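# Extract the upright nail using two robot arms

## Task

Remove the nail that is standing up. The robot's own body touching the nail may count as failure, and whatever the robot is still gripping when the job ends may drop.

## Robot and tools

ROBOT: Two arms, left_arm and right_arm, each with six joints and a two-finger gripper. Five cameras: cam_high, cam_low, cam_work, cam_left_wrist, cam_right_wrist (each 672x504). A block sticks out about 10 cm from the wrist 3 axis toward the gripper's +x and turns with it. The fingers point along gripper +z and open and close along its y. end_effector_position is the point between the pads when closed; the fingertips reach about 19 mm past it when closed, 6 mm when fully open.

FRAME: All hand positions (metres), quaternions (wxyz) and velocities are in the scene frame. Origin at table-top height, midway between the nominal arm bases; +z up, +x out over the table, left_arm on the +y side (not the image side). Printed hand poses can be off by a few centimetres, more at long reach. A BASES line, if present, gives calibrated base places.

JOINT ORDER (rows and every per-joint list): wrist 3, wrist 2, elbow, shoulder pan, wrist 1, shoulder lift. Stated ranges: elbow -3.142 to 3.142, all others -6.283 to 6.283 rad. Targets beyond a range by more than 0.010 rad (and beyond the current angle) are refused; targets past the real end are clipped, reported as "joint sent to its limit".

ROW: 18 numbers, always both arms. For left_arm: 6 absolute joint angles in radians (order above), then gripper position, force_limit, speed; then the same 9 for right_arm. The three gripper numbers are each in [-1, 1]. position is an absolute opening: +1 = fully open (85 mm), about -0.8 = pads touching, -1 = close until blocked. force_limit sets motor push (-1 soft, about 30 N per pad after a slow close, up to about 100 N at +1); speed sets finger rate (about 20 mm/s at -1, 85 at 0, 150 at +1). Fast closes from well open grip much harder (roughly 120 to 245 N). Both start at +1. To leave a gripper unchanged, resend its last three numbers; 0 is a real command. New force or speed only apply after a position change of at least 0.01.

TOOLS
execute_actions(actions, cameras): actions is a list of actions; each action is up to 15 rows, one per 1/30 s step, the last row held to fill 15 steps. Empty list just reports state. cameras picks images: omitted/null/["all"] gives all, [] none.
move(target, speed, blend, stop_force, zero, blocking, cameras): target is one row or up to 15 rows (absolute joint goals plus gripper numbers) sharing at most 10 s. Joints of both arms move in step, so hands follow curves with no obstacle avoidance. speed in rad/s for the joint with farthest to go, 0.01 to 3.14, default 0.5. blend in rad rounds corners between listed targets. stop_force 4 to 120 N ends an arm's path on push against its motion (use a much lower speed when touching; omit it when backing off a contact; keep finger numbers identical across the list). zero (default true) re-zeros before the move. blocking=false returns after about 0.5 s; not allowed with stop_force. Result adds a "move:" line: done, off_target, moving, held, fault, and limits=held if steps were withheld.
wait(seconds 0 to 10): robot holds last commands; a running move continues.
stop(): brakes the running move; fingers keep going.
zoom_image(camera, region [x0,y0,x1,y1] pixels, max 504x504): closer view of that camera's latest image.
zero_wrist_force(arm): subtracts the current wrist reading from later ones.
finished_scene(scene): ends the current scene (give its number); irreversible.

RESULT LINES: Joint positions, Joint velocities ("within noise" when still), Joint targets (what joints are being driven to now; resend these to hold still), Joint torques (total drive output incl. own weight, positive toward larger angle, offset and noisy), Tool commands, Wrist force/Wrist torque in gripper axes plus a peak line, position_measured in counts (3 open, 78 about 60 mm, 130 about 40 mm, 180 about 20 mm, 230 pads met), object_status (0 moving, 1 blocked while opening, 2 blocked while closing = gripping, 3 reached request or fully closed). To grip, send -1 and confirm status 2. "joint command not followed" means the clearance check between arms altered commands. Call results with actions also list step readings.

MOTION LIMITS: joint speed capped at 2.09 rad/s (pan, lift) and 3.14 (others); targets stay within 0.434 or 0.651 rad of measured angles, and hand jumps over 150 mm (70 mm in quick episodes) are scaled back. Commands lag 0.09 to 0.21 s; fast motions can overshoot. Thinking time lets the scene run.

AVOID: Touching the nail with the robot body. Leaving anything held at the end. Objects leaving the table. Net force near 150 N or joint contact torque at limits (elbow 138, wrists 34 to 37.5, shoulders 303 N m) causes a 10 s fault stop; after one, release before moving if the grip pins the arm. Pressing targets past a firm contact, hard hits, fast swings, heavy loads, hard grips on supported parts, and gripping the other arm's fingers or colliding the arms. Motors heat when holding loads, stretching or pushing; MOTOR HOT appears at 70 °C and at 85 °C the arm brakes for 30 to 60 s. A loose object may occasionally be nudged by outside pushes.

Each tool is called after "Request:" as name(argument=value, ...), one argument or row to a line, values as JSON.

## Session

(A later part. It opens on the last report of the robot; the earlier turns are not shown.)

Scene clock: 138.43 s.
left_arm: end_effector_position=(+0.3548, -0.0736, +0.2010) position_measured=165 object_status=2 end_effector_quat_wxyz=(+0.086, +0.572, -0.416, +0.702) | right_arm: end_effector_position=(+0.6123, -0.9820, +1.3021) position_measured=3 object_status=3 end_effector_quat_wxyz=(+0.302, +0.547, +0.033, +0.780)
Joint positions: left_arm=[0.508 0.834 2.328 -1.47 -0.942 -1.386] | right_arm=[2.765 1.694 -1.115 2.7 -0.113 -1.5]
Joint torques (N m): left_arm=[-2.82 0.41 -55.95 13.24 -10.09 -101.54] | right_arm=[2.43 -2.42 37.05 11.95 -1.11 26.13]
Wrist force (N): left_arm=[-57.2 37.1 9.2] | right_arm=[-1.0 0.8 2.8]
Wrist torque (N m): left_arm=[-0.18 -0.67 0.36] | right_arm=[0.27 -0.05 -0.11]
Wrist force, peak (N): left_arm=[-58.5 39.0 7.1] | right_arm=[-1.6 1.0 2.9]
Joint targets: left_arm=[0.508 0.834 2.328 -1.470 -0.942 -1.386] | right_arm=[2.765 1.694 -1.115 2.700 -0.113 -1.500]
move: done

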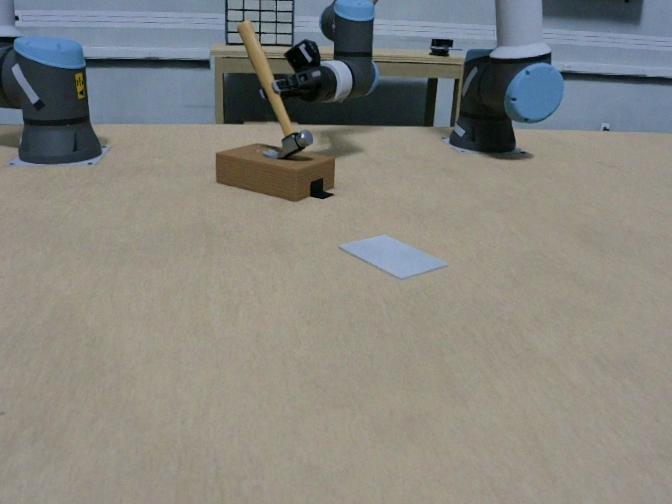

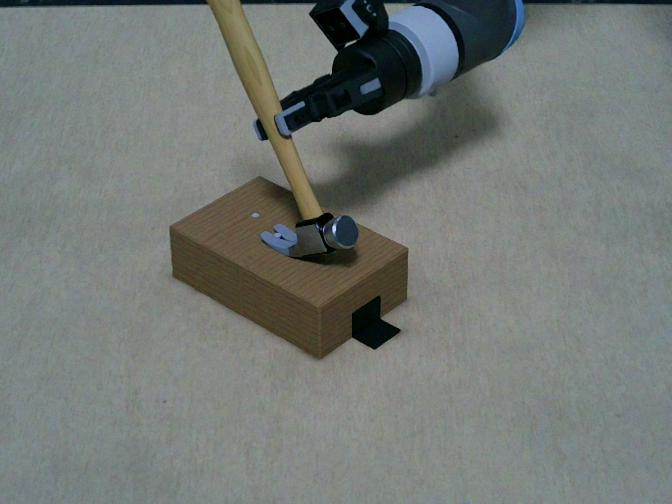

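Request:
move(
  target=[0.3076,0.8756,2.341,-1.4287,-0.9358,-1.4052,-1,1,-0.5,2.765,1.694,-1.115,2.7,-0.113,-1.5,1,1,1],
  speed=0.08,
  stop_force=45,
  cameras=["cam_low","cam_work"],
)

Request:
zoom_image(
  camera="cam_work",
  region=[230, 190, 350, 280],
)

Request:
zoom_image(
  camera="cam_low",
  region=[240, 120, 340, 180],
)

Scene clock: 142.40 s.
left_arm: end_effector_position=(+0.3715, -0.0556, +0.2050) position_measured=165 object_status=2 end_effector_quat_wxyz=(+0.155, +0.610, -0.357, +0.690) | right_arm: end_effector_position=(+0.6123, -0.9820, +1.3021) position_measured=3 object_status=3 end_effector_quat_wxyz=(+0.302, +0.547, +0.033, +0.780)
Joint positions: left_arm=[0.308 0.876 2.341 -1.429 -0.936 -1.405] | right_arm=[2.765 1.694 -1.115 2.7 -0.113 -1.5]
Joint torques (N m): left_arm=[-3.29 -11.01 -46.23 44.3 -10.42 -108.4] | right_arm=[2.27 -2.31 36.71 12.58 -0.91 26.83]
Wrist force (N): left_arm=[-64.7 75.8 16.9] | right_arm=[-1.4 0.6 2.6]
Wrist torque (N m): left_arm=[-0.52 -0.82 1.06] | right_arm=[0.23 0.01 -0.11]
Wrist force, peak (N): left_arm=[-66.3 77.1 17.0] | right_arm=[-1.5 0.5 3.0]
Joint targets: left_arm=[0.308 0.876 2.341 -1.429 -0.936 -1.405] | right_arm=[2.765 1.694 -1.115 2.700 -0.113 -1.500]
move: done

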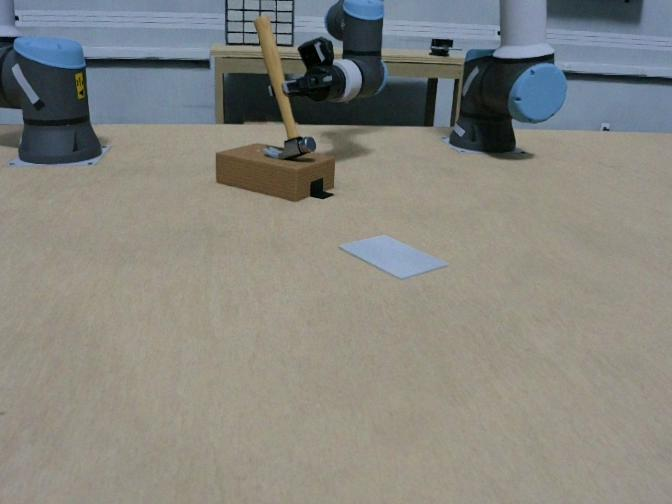

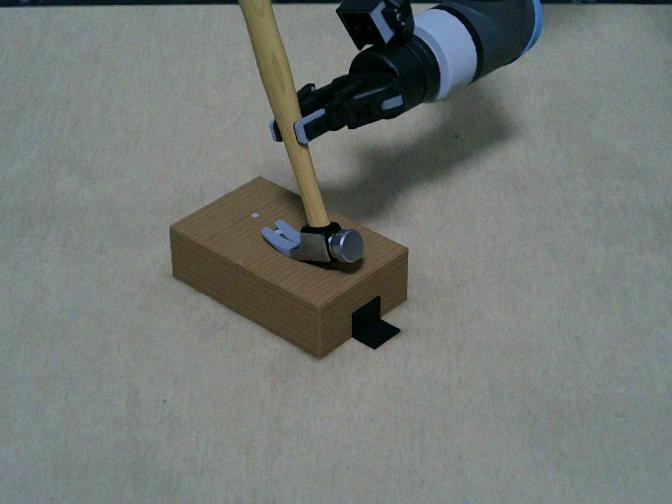

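Scaled by 4.200 (camera's finer frame: 960x720).

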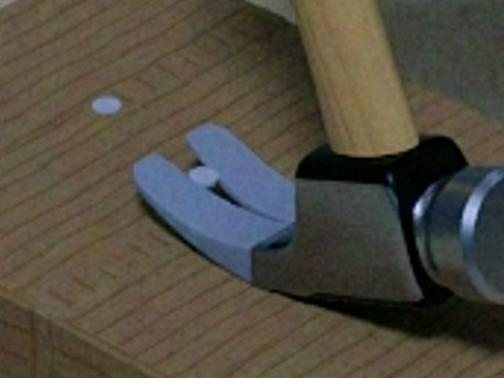

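Scaled by 5.040 (camera's finer frame: 960x720).

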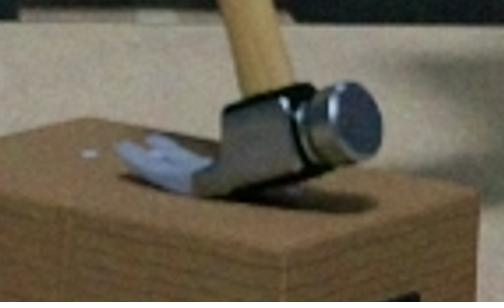

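Request:
move(
  target=[0.1076,0.9214,2.3549,-1.3829,-0.939,-1.4159,-1,1,-0.5,2.765,1.694,-1.115,2.7,-0.113,-1.5,1,1,1],
  speed=0.06,
  stop_force=30,
  cameras=["cam_low","cam_work"],
)

Request:
zoom_image(
  camera="cam_work",
  region=[230, 190, 350, 280],
)

Request:
zoom_image(
  camera="cam_low",
  region=[240, 120, 340, 180],
)

Scene clock: 147.47 s.
left_arm: end_effector_position=(+0.3889, -0.0369, +0.2050) position_measured=165 object_status=2 end_effector_quat_wxyz=(+0.224, +0.643, -0.294, +0.671) | right_arm: end_effector_position=(+0.6123, -0.9820, +1.3021) position_measured=3 object_status=3 end_effector_quat_wxyz=(+0.302, +0.547, +0.033, +0.780)
Joint positions: left_arm=[0.108 0.921 2.355 -1.383 -0.939 -1.416] | right_arm=[2.765 1.694 -1.115 2.7 -0.113 -1.5]
Joint torques (N m): left_arm=[-1.84 0.83 -26.15 14.35 -6.72 -57.18] | right_arm=[2.44 -2.3 36.72 13.69 -0.47 26.24]
Wrist force (N): left_arm=[-3.4 0.9 0.0] | right_arm=[-1.1 1.1 2.6]
Wrist torque (N m): left_arm=[-0.07 -0.20 -0.17] | right_arm=[0.31 -0.03 -0.11]
Wrist force, peak (N): left_arm=[-64.8 76.1 17.0] | right_arm=[-1.1 0.8 3.2]
Joint targets: left_arm=[0.108 0.921 2.355 -1.383 -0.939 -1.416] | right_arm=[2.765 1.694 -1.115 2.700 -0.113 -1.500]
move: done

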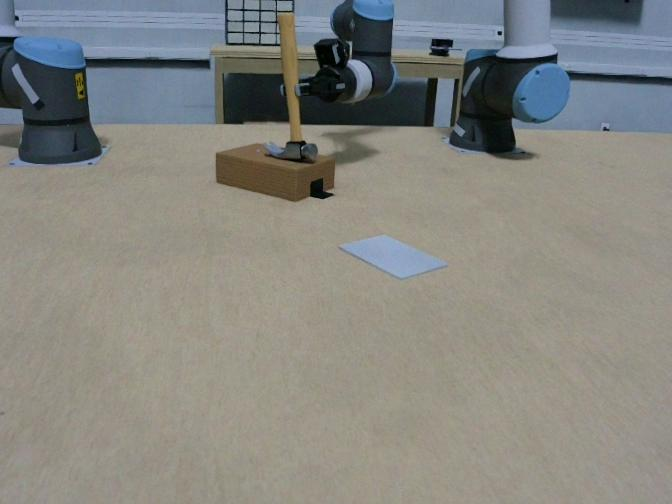

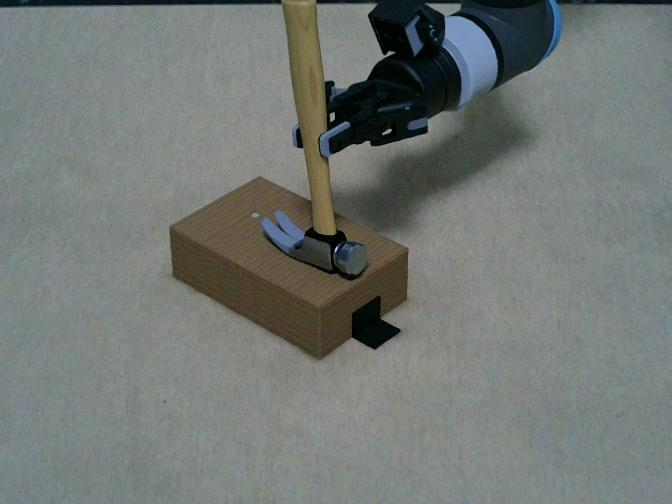

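Scaled by 4.200 (camera's finer frame: 960x720).

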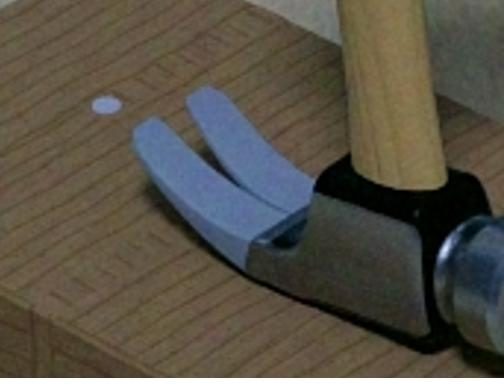

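Scaled by 5.040 (camera's finer frame: 960x720).

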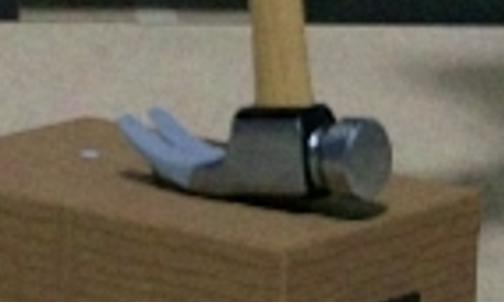

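Request:
move(
  target=[0.1076,0.9214,2.330,-1.3829,-0.869,-1.466,-1,1,-0.5,2.765,1.694,-1.115,2.7,-0.113,-1.5,1,1,1],
  speed=0.06,
)

Request:
zoom_image(
  camera="cam_work",
  region=[150, 120, 420, 330],
)

Request:
zoom_image(
  camera="cam_high",
  region=[170, 110, 300, 230],
)

Request:
zoom_image(
  camera="cam_low",
  region=[210, 100, 340, 210],
)

Scene clock: 149.23 s.
left_arm: end_effector_position=(+0.3895, -0.0406, +0.2366) position_measured=165 object_status=2 end_effector_quat_wxyz=(+0.225, +0.642, -0.293, +0.672) | right_arm: end_effector_position=(+0.6123, -0.9820, +1.3021) position_measured=3 object_status=3 end_effector_quat_wxyz=(+0.302, +0.547, +0.033, +0.780)
Joint positions: left_arm=[0.108 0.921 2.33 -1.383 -0.869 -1.466] | right_arm=[2.765 1.694 -1.115 2.7 -0.113 -1.5]
Joint torques (N m): left_arm=[-1.71 1.03 -43.5 11.84 0.81 -55.97] | right_arm=[2.53 -2.52 36.78 12.3 -0.77 26.32]
Wrist force (N): left_arm=[-3.1 1.0 0.3] | right_arm=[-1.0 0.8 2.5]
Wrist torque (N m): left_arm=[-0.05 -0.25 -0.15] | right_arm=[0.27 -0.06 -0.11]
Wrist force, peak (N): left_arm=[-3.9 0.9 0.0] | right_arm=[-1.1 0.8 3.2]
Joint targets: left_arm=[0.108 0.921 2.330 -1.383 -0.869 -1.466] | right_arm=[2.765 1.694 -1.115 2.700 -0.113 -1.500]
move: done

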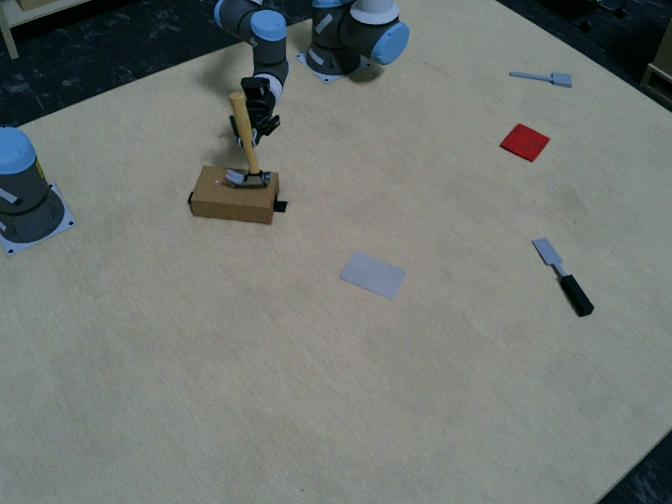

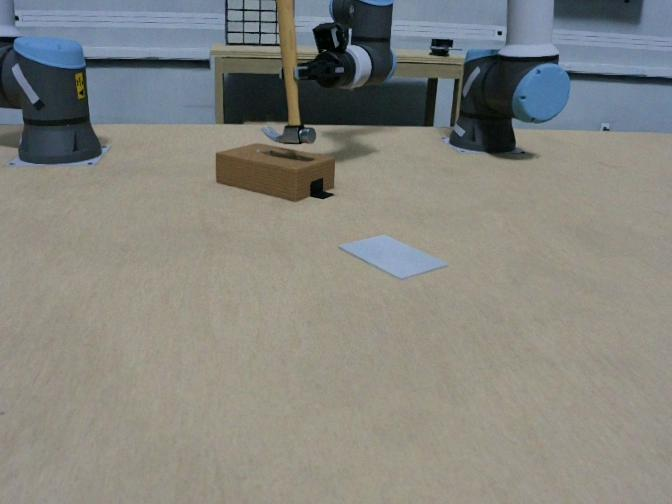

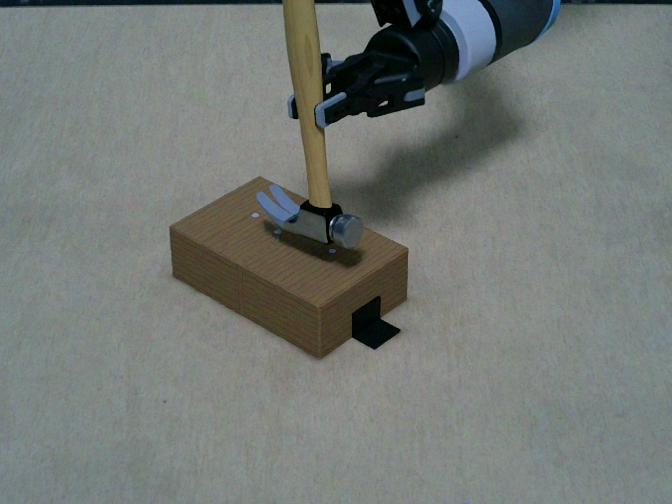

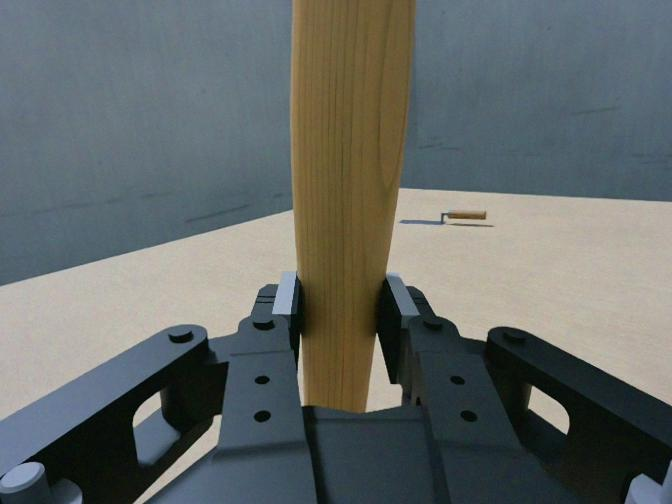

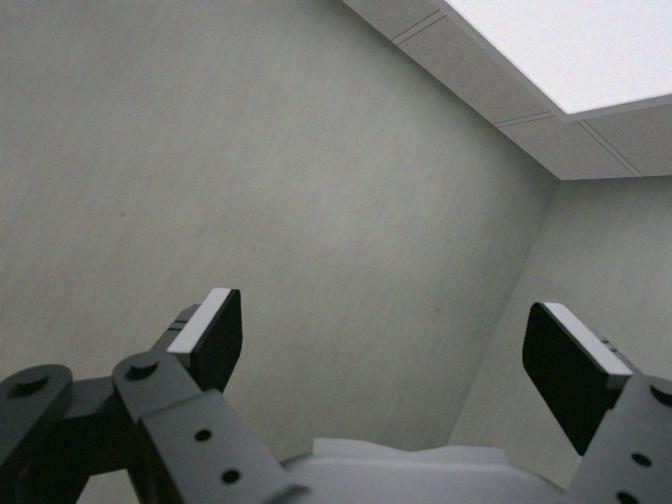

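Scaled by 1.867 (camera's finer frame: 960x720).

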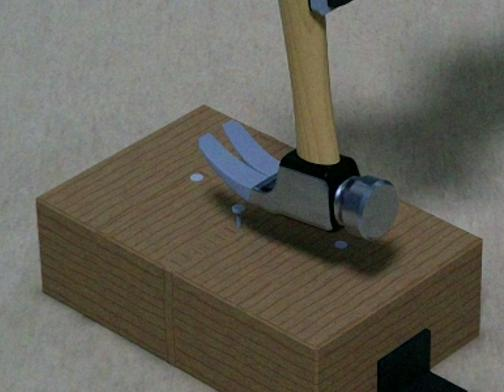

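Scaled by 3.877 (camera's finer frame: 960x720).

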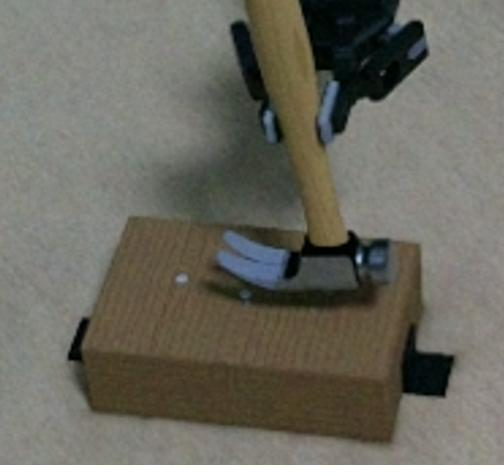

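Scaled by 3.877 (camera's finer frame: 960x720).

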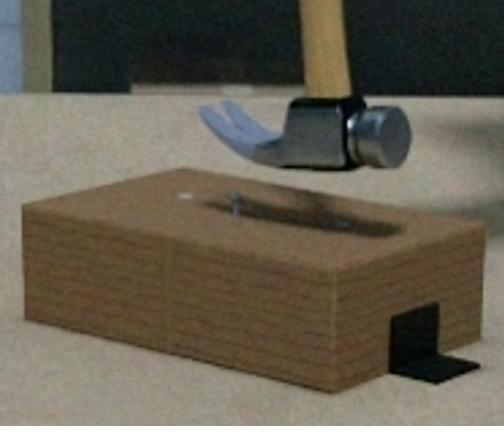

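Request:
move(
  target=[
    [0.75,0.8494,2.3134,-1.4549,-0.8626,-1.4508,-1,1,-0.5,2.765,1.694,-1.115,2.7,-0.113,-1.5,1,1,1],
    [0.75,0.8494,2.3366,-1.4549,-0.9529,-1.3837,-1,1,-0.5,2.765,1.694,-1.115,2.7,-0.113,-1.5,1,1,1],
  ],
  speed=[0.3,0.06],
  cameras=["cam_high","cam_low","cam_work"],
)

Request:
zoom_image(
  camera="cam_work",
  region=[230, 190, 350, 280],
)

Request:
zoom_image(
  camera="cam_low",
  region=[240, 120, 340, 180],
)

Request:
zoom_image(
  camera="cam_high",
  region=[200, 150, 290, 220],
)

Scene clock: 155.03 s.
left_arm: end_effector_position=(+0.3610, -0.0664, +0.1970) position_measured=165 object_status=2 end_effector_quat_wxyz=(+0.000, +0.517, -0.482, +0.707) | right_arm: end_effector_position=(+0.6123, -0.9820, +1.3021) position_measured=3 object_status=3 end_effector_quat_wxyz=(+0.302, +0.547, +0.033, +0.780)
Joint positions: left_arm=[0.75 0.849 2.337 -1.455 -0.953 -1.384] | right_arm=[2.765 1.694 -1.115 2.7 -0.113 -1.5]
Joint torques (N m): left_arm=[2.27 -2.24 -23.05 -11.48 -7.23 -30.26] | right_arm=[2.47 -2.45 37.64 10.62 -0.5 25.12]
Wrist force (N): left_arm=[-2.4 3.6 -0.7] | right_arm=[-1.2 0.2 2.2]
Wrist torque (N m): left_arm=[-0.15 -0.18 -0.54] | right_arm=[0.17 -0.02 -0.11]
Wrist force, peak (N): left_arm=[-2.8 3.9 -0.7] | right_arm=[-1.4 0.6 3.0]
Joint targets: left_arm=[0.750 0.849 2.337 -1.455 -0.953 -1.384] | right_arm=[2.765 1.694 -1.115 2.700 -0.113 -1.500]
move: done

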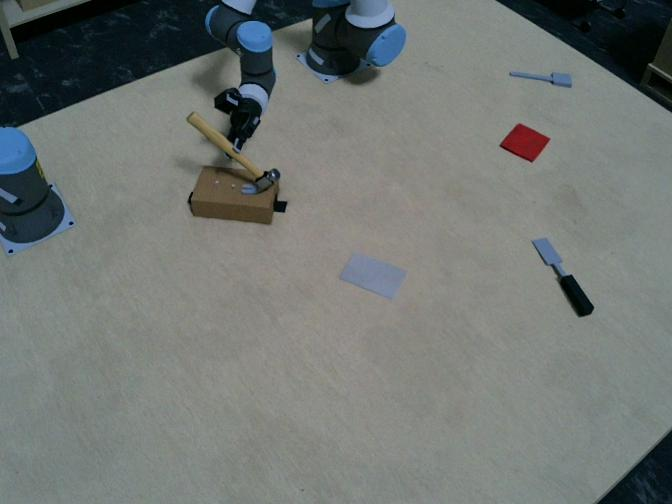

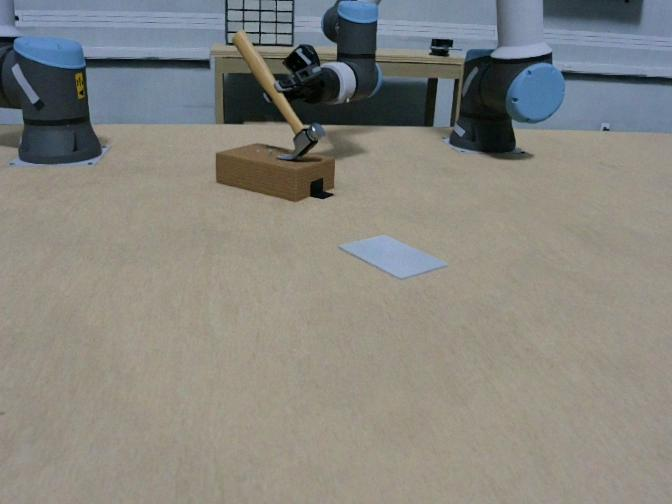

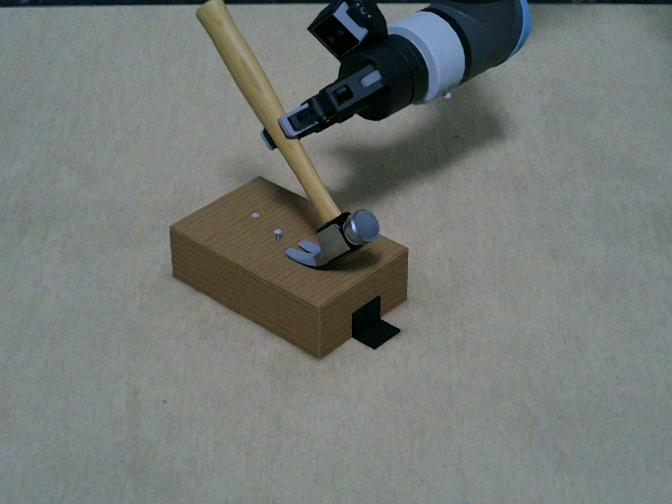

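Scaled by 4.200 (camera's finer frame: 960x720).

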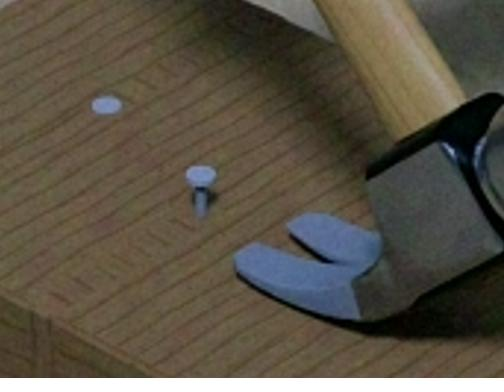

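Scaled by 5.040 (camera's finer frame: 960x720).

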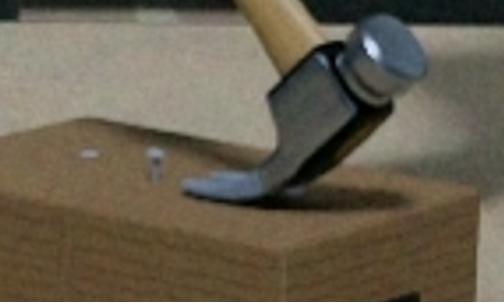

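Scaled by 5.600 (camera's finer frame: 960x720).

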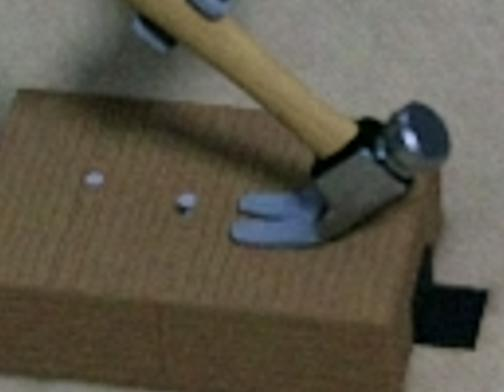

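Request:
move(
  target=[
    [0.75,0.8458,2.341,-1.4585,-0.9539,-1.3871,-1,1,-0.5,2.765,1.694,-1.115,2.7,-0.113,-1.5,1,1,1],
    [0.75,0.7738,2.3084,-1.5305,-0.9454,-1.363,-1,1,-0.5,2.765,1.694,-1.115,2.7,-0.113,-1.5,1,1,1],
  ],
  speed=[0.02,0.03],
  stop_force=14,
  cameras=["cam_high","cam_low","cam_work"],
)

Request:
zoom_image(
  camera="cam_work",
  region=[230, 190, 350, 280],
)

Request:
zoom_image(
  camera="cam_low",
  region=[240, 120, 340, 180],
)

Request:
zoom_image(
  camera="cam_high",
  region=[200, 150, 290, 220],
)

Scene clock: 160.70 s.
left_arm: end_effector_position=(+0.3286, -0.0975, +0.1970) position_measured=165 object_status=2 end_effector_quat_wxyz=(+0.000, +0.517, -0.482, +0.707) | right_arm: end_effector_position=(+0.6123, -0.9820, +1.3021) position_measured=3 object_status=3 end_effector_quat_wxyz=(+0.302, +0.547, +0.033, +0.780)
Joint positions: left_arm=[0.75 0.774 2.308 -1.531 -0.945 -1.363] | right_arm=[2.765 1.694 -1.115 2.7 -0.113 -1.5]
Joint torques (N m): left_arm=[1.87 -2.01 -36.59 -10.74 0.47 -32.1] | right_arm=[2.4 -2.42 38.01 12.03 -0.39 26.24]
Wrist force (N): left_arm=[-3.3 3.7 0.1] | right_arm=[-1.3 0.8 2.3]
Wrist torque (N m): left_arm=[-0.01 -0.01 -0.48] | right_arm=[0.26 -0.01 -0.11]
Wrist force, peak (N): left_arm=[-3.6 3.6 0.0] | right_arm=[-1.4 0.2 3.0]
Joint targets: left_arm=[0.750 0.774 2.308 -1.530 -0.945 -1.363] | right_arm=[2.765 1.694 -1.115 2.700 -0.113 -1.500]
move: done

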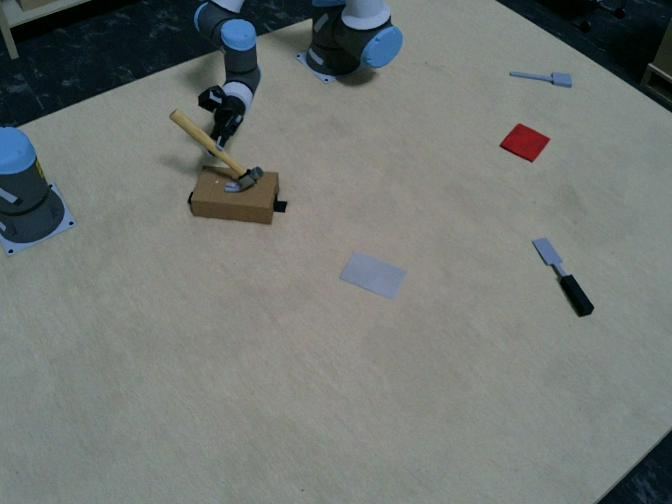

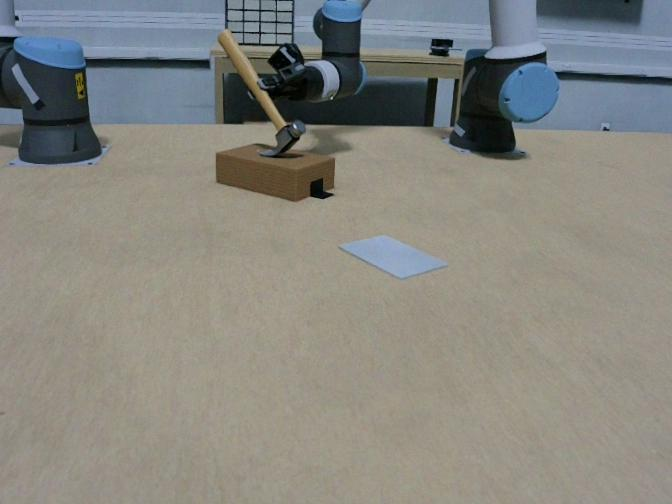

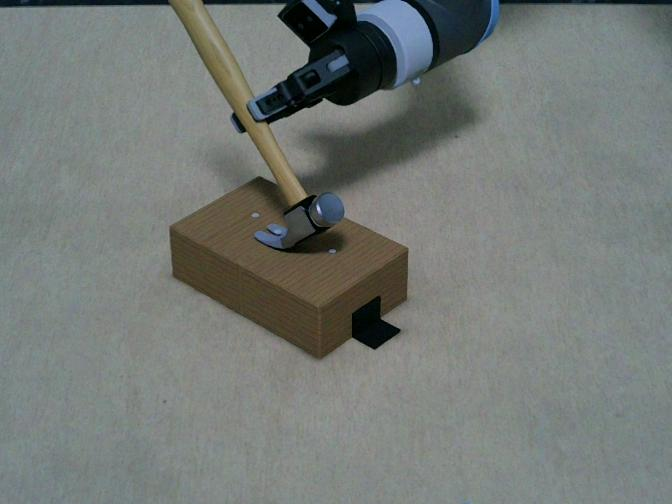

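Scaled by 4.200 (camera's finer frame: 960x720).

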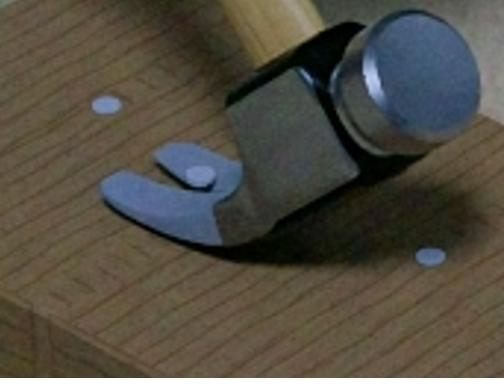

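Scaled by 5.040 (camera's finer frame: 960x720).

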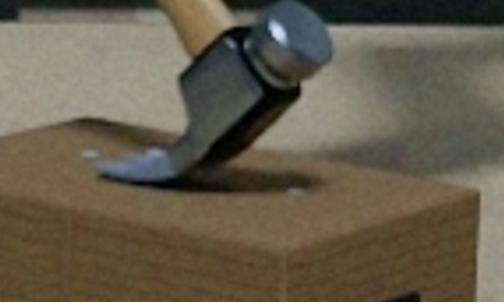

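Scaled by 5.600 (camera's finer frame: 960x720).

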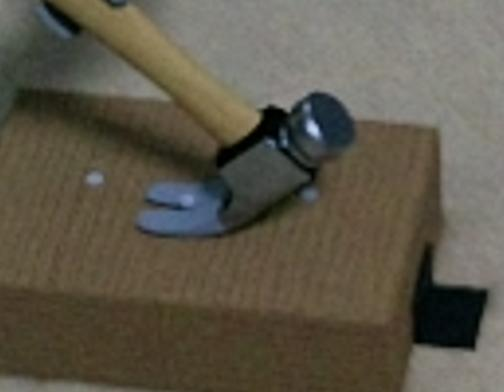

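Request:
move(
  target=[
    [0.5,0.8239,2.3314,-1.4804,-0.9482,-1.3832,-1,1,-0.5,2.765,1.694,-1.115,2.7,-0.113,-1.5,1,1,1],
    [0.3,0.8679,2.3455,-1.4364,-0.9411,-1.4044,-1,1,-0.5,2.765,1.694,-1.115,2.7,-0.113,-1.5,1,1,1],
  ],
  speed=0.1,
  stop_force=75,
  cameras=["cam_low","cam_work"],
)

Request:
zoom_image(
  camera="cam_work",
  region=[230, 190, 350, 280],
)

Request:
zoom_image(
  camera="cam_low",
  region=[240, 120, 340, 180],
)

Scene clock: 167.70 s.
left_arm: end_effector_position=(+0.3680, -0.0554, +0.2031) position_measured=165 object_status=2 end_effector_quat_wxyz=(+0.158, +0.612, -0.355, +0.689) | right_arm: end_effector_position=(+0.6123, -0.9820, +1.3021) position_measured=3 object_status=3 end_effector_quat_wxyz=(+0.302, +0.547, +0.033, +0.780)
Joint positions: left_arm=[0.3 0.868 2.346 -1.436 -0.941 -1.404] | right_arm=[2.765 1.694 -1.115 2.7 -0.113 -1.5]
Joint torques (N m): left_arm=[-4.15 -0.68 -20.15 16.03 -0.03 -61.19] | right_arm=[2.28 -2.13 37.98 11.23 -0.25 25.78]
Wrist force (N): left_arm=[-1.3 8.4 10.8] | right_arm=[-0.9 0.6 2.6]
Wrist torque (N m): left_arm=[0.19 -0.20 1.27] | right_arm=[0.24 -0.07 -0.11]
Wrist force, peak (N): left_arm=[15.1 -12.0 1.1] | right_arm=[-1.3 0.9 3.0]
Joint targets: left_arm=[0.300 0.868 2.345 -1.436 -0.941 -1.404] | right_arm=[2.765 1.694 -1.115 2.700 -0.113 -1.500]
move: done

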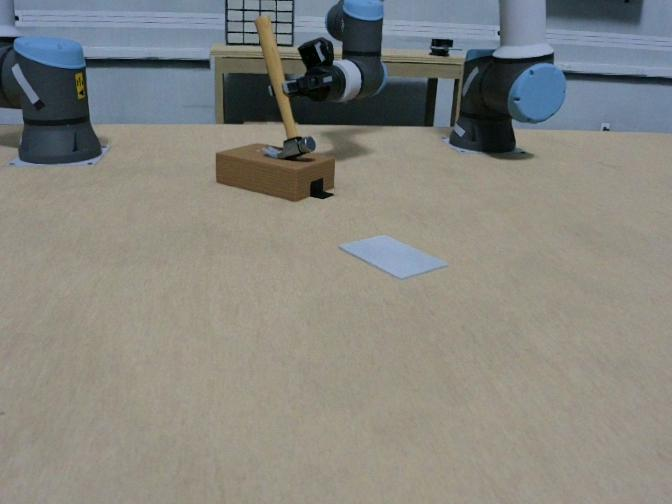

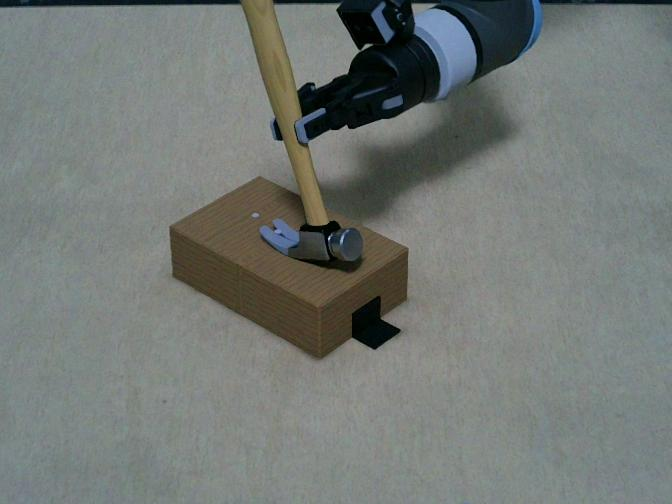

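Scaled by 4.200 (camera's finer frame: 960x720).

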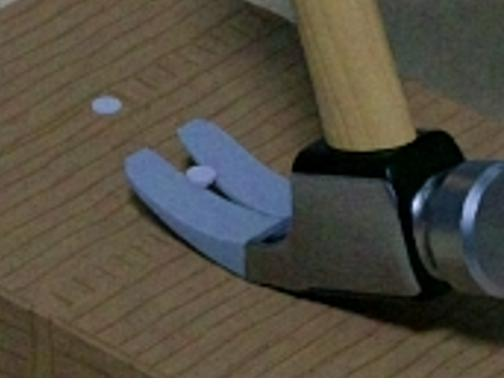

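Scaled by 5.040 (camera's finer frame: 960x720).

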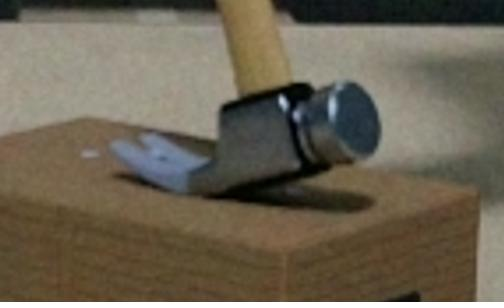

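Request:
move(
  target=[0.3,0.8543,2.341,-1.45,-0.9403,-1.4007,-1,1,-0.5,2.765,1.694,-1.115,2.7,-0.113,-1.5,1,1,1],
  speed=0.02,
  stop_force=25,
  cameras=["cam_low","cam_work"],
)

Request:
zoom_image(
  camera="cam_work",
  region=[230, 190, 350, 280],
)

Scene clock: 170.10 s.
left_arm: end_effector_position=(+0.3627, -0.0610, +0.2031) position_measured=165 object_status=2 end_effector_quat_wxyz=(+0.158, +0.612, -0.355, +0.689) | right_arm: end_effector_position=(+0.6123, -0.9820, +1.3021) position_measured=3 object_status=3 end_effector_quat_wxyz=(+0.302, +0.547, +0.033, +0.780)
Joint positions: left_arm=[0.3 0.854 2.341 -1.45 -0.94 -1.401] | right_arm=[2.765 1.694 -1.115 2.7 -0.113 -1.5]
Joint torques (N m): left_arm=[0.93 -0.58 -36.27 -15.7 0.57 -25.27] | right_arm=[2.24 -2.25 38.24 11.89 -0.03 27.07]
Wrist force (N): left_arm=[1.5 -5.4 -0.1] | right_arm=[-0.9 0.5 2.9]
Wrist torque (N m): left_arm=[0.11 -0.07 0.29] | right_arm=[0.22 -0.07 -0.12]
Wrist force, peak (N): left_arm=[-1.0 8.3 11.1] | right_arm=[-1.8 0.9 2.7]
Joint targets: left_arm=[0.300 0.854 2.341 -1.450 -0.940 -1.401] | right_arm=[2.765 1.694 -1.115 2.700 -0.113 -1.500]
move: done

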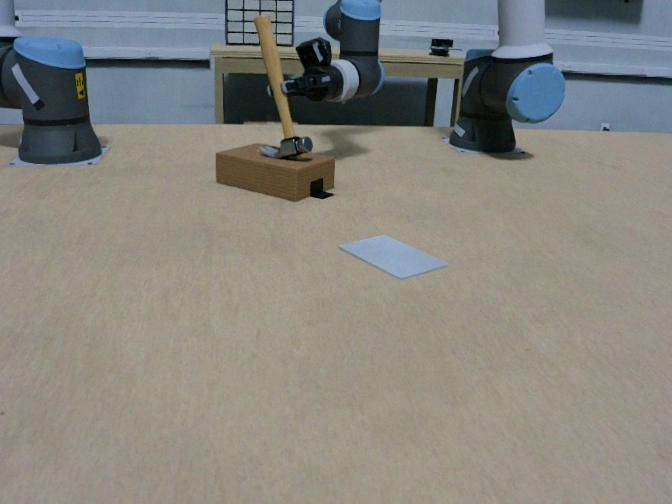

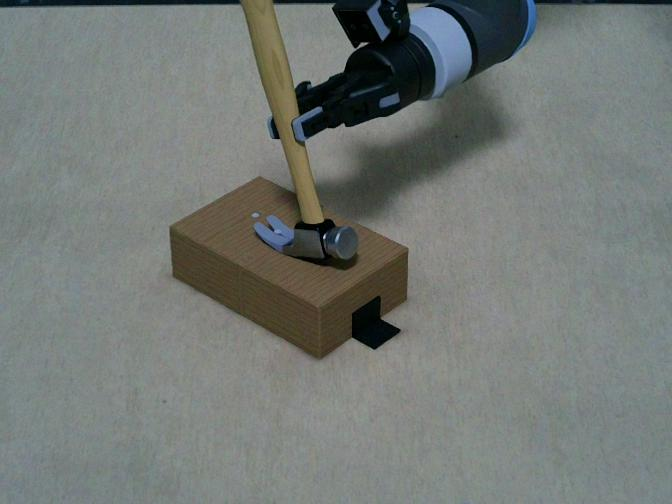

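Scaled by 4.200 (camera's finer frame: 960x720).

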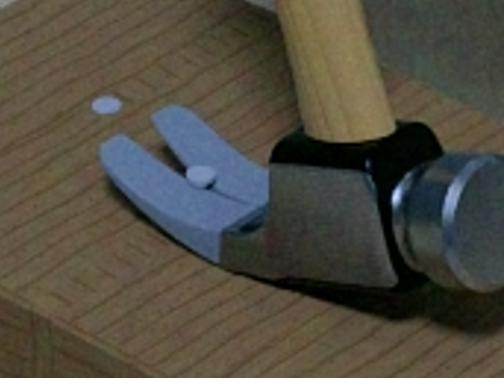

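Request:
move(
  target=[0.1,0.8997,2.3563,-1.4046,-0.945,-1.4113,-1,1,-0.5,2.765,1.694,-1.115,2.7,-0.113,-1.5,1,1,1],
  speed=0.06,
  stop_force=75,
  cameras=["cam_low","cam_work"],
)

Request:
zoom_image(
  camera="cam_work",
  region=[230, 190, 350, 280],
)

Request:
zoom_image(
  camera="cam_low",
  region=[240, 120, 340, 180],
)

Scene clock: 174.47 s.
left_arm: end_effector_position=(+0.3802, -0.0421, +0.2025) position_measured=165 object_status=2 end_effector_quat_wxyz=(+0.226, +0.644, -0.292, +0.670) | right_arm: end_effector_position=(+0.6123, -0.9820, +1.3021) position_measured=3 object_status=3 end_effector_quat_wxyz=(+0.302, +0.547, +0.033, +0.780)
Joint positions: left_arm=[0.1 0.9 2.356 -1.405 -0.945 -1.411] | right_arm=[2.765 1.694 -1.115 2.7 -0.113 -1.5]
Joint torques (N m): left_arm=[-4.49 -8.03 -5.88 38.61 -2.97 -58.28] | right_arm=[2.17 -2.1 38.75 12.11 -0.01 26.02]
Wrist force (N): left_arm=[3.5 38.6 9.8] | right_arm=[-1.3 0.8 2.7]
Wrist torque (N m): left_arm=[-0.27 -0.18 1.74] | right_arm=[0.26 -0.01 -0.11]
Wrist force, peak (N): left_arm=[3.8 40.8 10.7] | right_arm=[-1.4 0.3 3.1]
Joint targets: left_arm=[0.100 0.900 2.356 -1.405 -0.945 -1.411] | right_arm=[2.765 1.694 -1.115 2.700 -0.113 -1.500]
move: done

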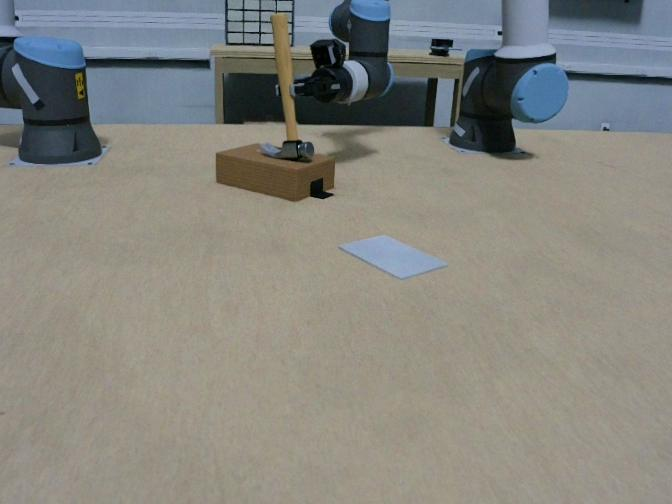

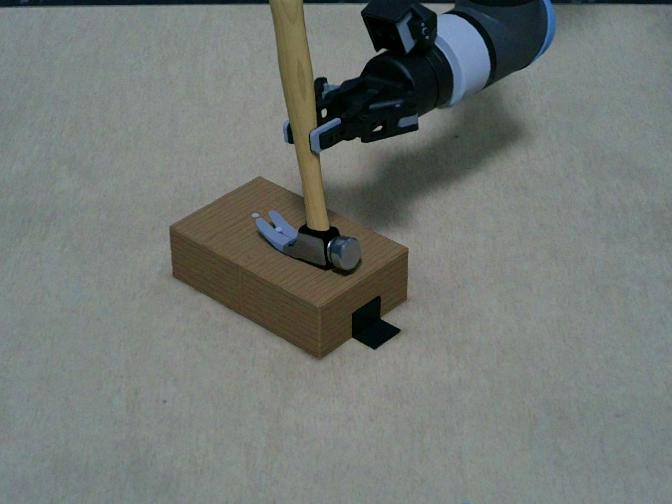

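Scaled by 4.200 (camera's finer frame: 960x720).

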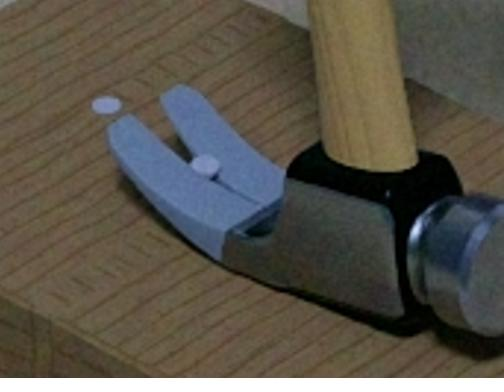

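Scaled by 5.040 (camera's finer frame: 960x720).

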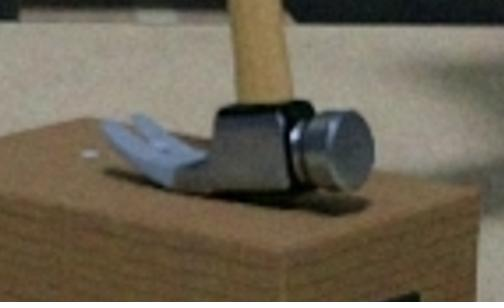

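Request:
move(
  target=[-0.1,0.9482,2.369,-1.3561,-0.947,-1.422,-1,1,-0.5,2.765,1.694,-1.115,2.7,-0.113,-1.5,1,1,1],
  speed=0.06,
  stop_force=55,
  cameras=["cam_low","cam_work"],
)

Request:
zoom_image(
  camera="cam_work",
  region=[230, 190, 350, 280],
)

Request:
zoom_image(
  camera="cam_low",
  region=[240, 120, 340, 180],
)

Scene clock: 179.13 s.
left_arm: end_effector_position=(+0.3980, -0.0229, +0.2029) position_measured=165 object_status=2 end_effector_quat_wxyz=(+0.292, +0.670, -0.226, +0.644) | right_arm: end_effector_position=(+0.6123, -0.9820, +1.3021) position_measured=3 object_status=3 end_effector_quat_wxyz=(+0.302, +0.547, +0.033, +0.780)
Joint positions: left_arm=[-0.1 0.948 2.369 -1.356 -0.947 -1.422] | right_arm=[2.765 1.694 -1.115 2.7 -0.113 -1.5]
Joint torques (N m): left_arm=[-1.91 1.48 -25.57 14.11 -6.41 -58.81] | right_arm=[2.33 -2.1 38.77 11.46 -0.07 25.49]
Wrist force (N): left_arm=[-3.4 0.1 0.4] | right_arm=[-1.0 0.6 2.6]
Wrist torque (N m): left_arm=[0.00 -0.17 -0.05] | right_arm=[0.24 -0.06 -0.11]
Wrist force, peak (N): left_arm=[3.4 38.9 9.8] | right_arm=[-1.1 1.1 3.1]
Joint targets: left_arm=[-0.100 0.948 2.369 -1.356 -0.947 -1.422] | right_arm=[2.765 1.694 -1.115 2.700 -0.113 -1.500]
move: done

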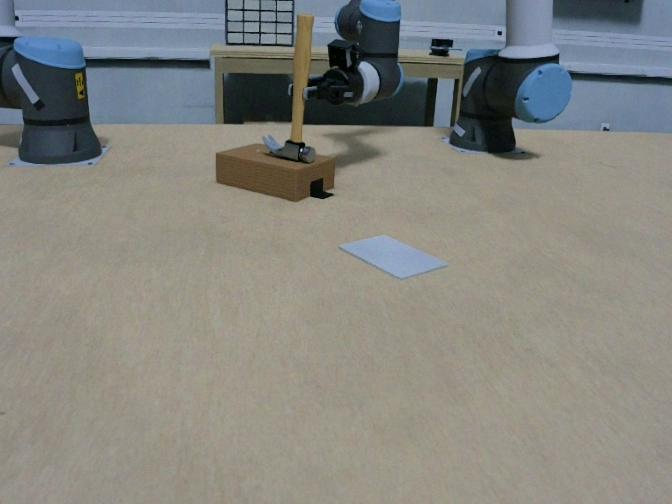

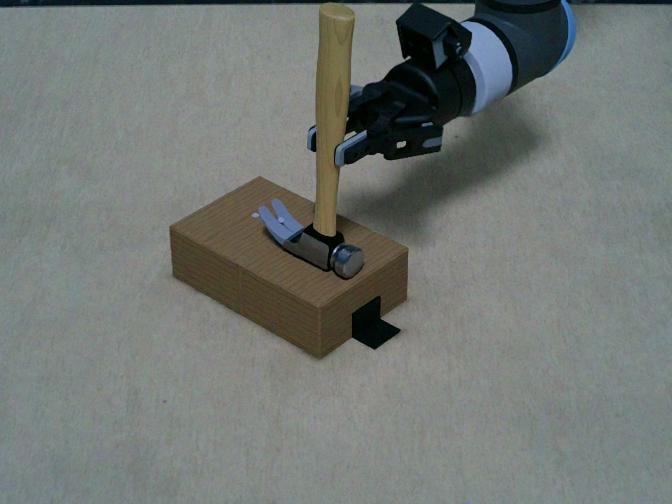

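Scaled by 4.200 (camera's finer frame: 960x720).

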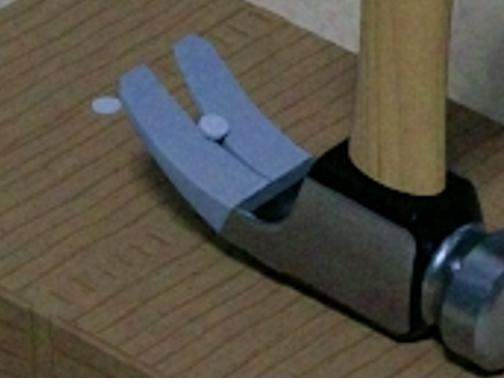

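Scaled by 5.040 (camera's finer frame: 960x720).

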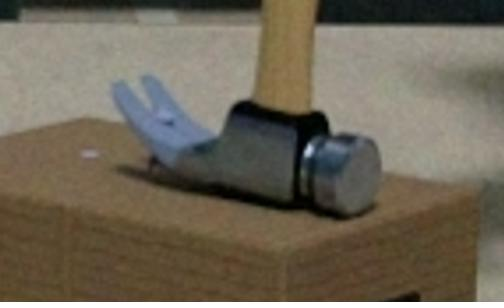

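Request:
move(
  target=[-0.1,0.9482,2.355,-1.3561,-0.909,-1.447,-1,1,-0.5,2.765,1.694,-1.115,2.7,-0.113,-1.5,1,1,1],
  speed=0.03,
  cameras=["cam_low","cam_work","cam_high"],
)

Request:
zoom_image(
  camera="cam_work",
  region=[230, 190, 350, 280],
)

Request:
zoom_image(
  camera="cam_low",
  region=[240, 120, 340, 180],
)

Scene clock: 181.20 s.
left_arm: end_effector_position=(+0.3985, -0.0257, +0.2185) position_measured=165 object_status=2 end_effector_quat_wxyz=(+0.292, +0.670, -0.226, +0.644) | right_arm: end_effector_position=(+0.6123, -0.9820, +1.3021) position_measured=3 object_status=3 end_effector_quat_wxyz=(+0.302, +0.547, +0.033, +0.780)
Joint positions: left_arm=[-0.1 0.948 2.355 -1.356 -0.909 -1.447] | right_arm=[2.765 1.694 -1.115 2.7 -0.113 -1.5]
Joint torques (N m): left_arm=[-1.88 0.56 -41.98 10.32 0.43 -59.22] | right_arm=[2.29 -2.26 38.65 12.22 0.06 24.54]
Wrist force (N): left_arm=[-3.3 -0.2 0.1] | right_arm=[-1.1 0.6 2.7]
Wrist torque (N m): left_arm=[-0.06 -0.17 -0.04] | right_arm=[0.23 -0.04 -0.11]
Wrist force, peak (N): left_arm=[-3.9 -0.1 0.3] | right_arm=[-1.0 1.0 3.0]
Joint targets: left_arm=[-0.100 0.948 2.355 -1.356 -0.909 -1.447] | right_arm=[2.765 1.694 -1.115 2.700 -0.113 -1.500]
move: done
Images, in order (width x height): cam_high 672x504, cam_low 672x504, cam_work 672x504.

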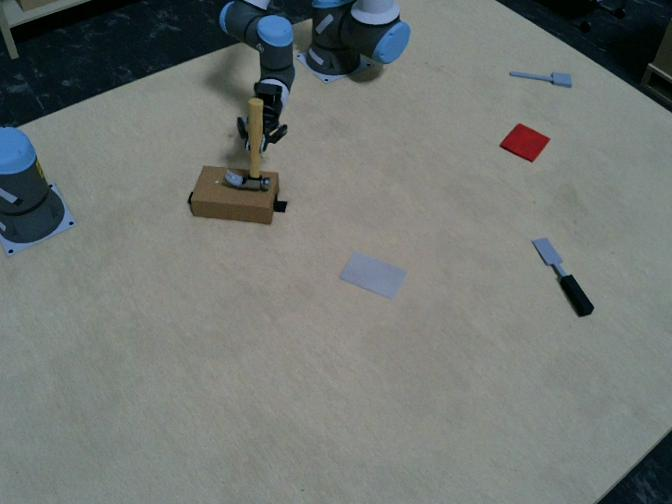

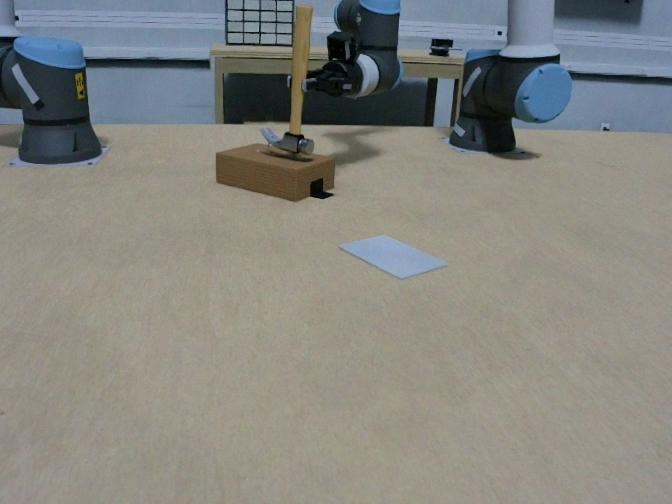

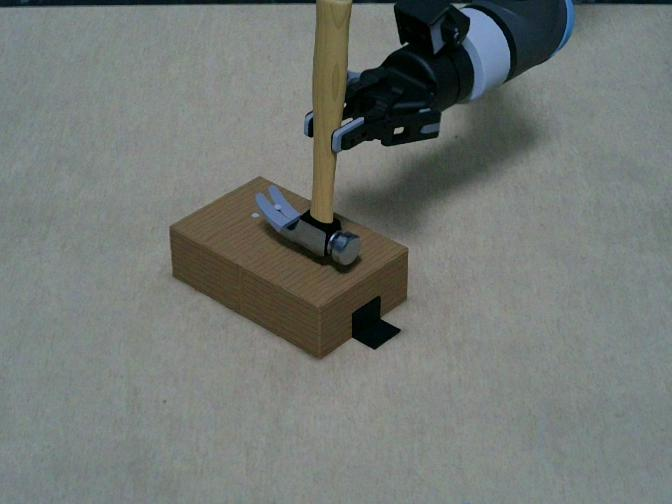

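Scaled by 4.200 (camera's finer frame: 960x720).

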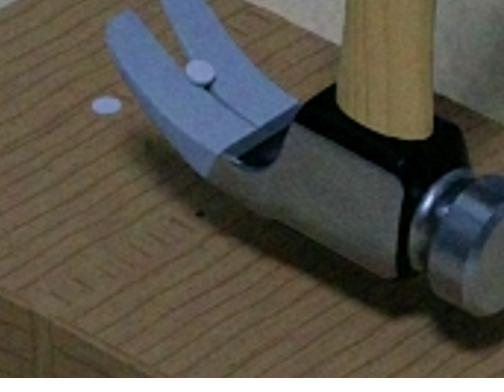

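Scaled by 5.040 (camera's finer frame: 960x720).

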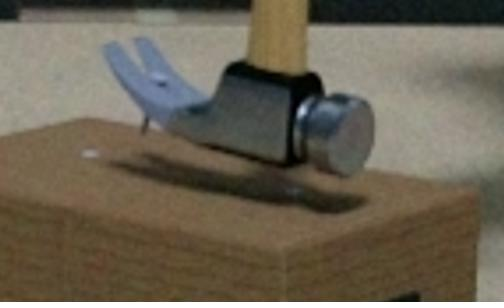

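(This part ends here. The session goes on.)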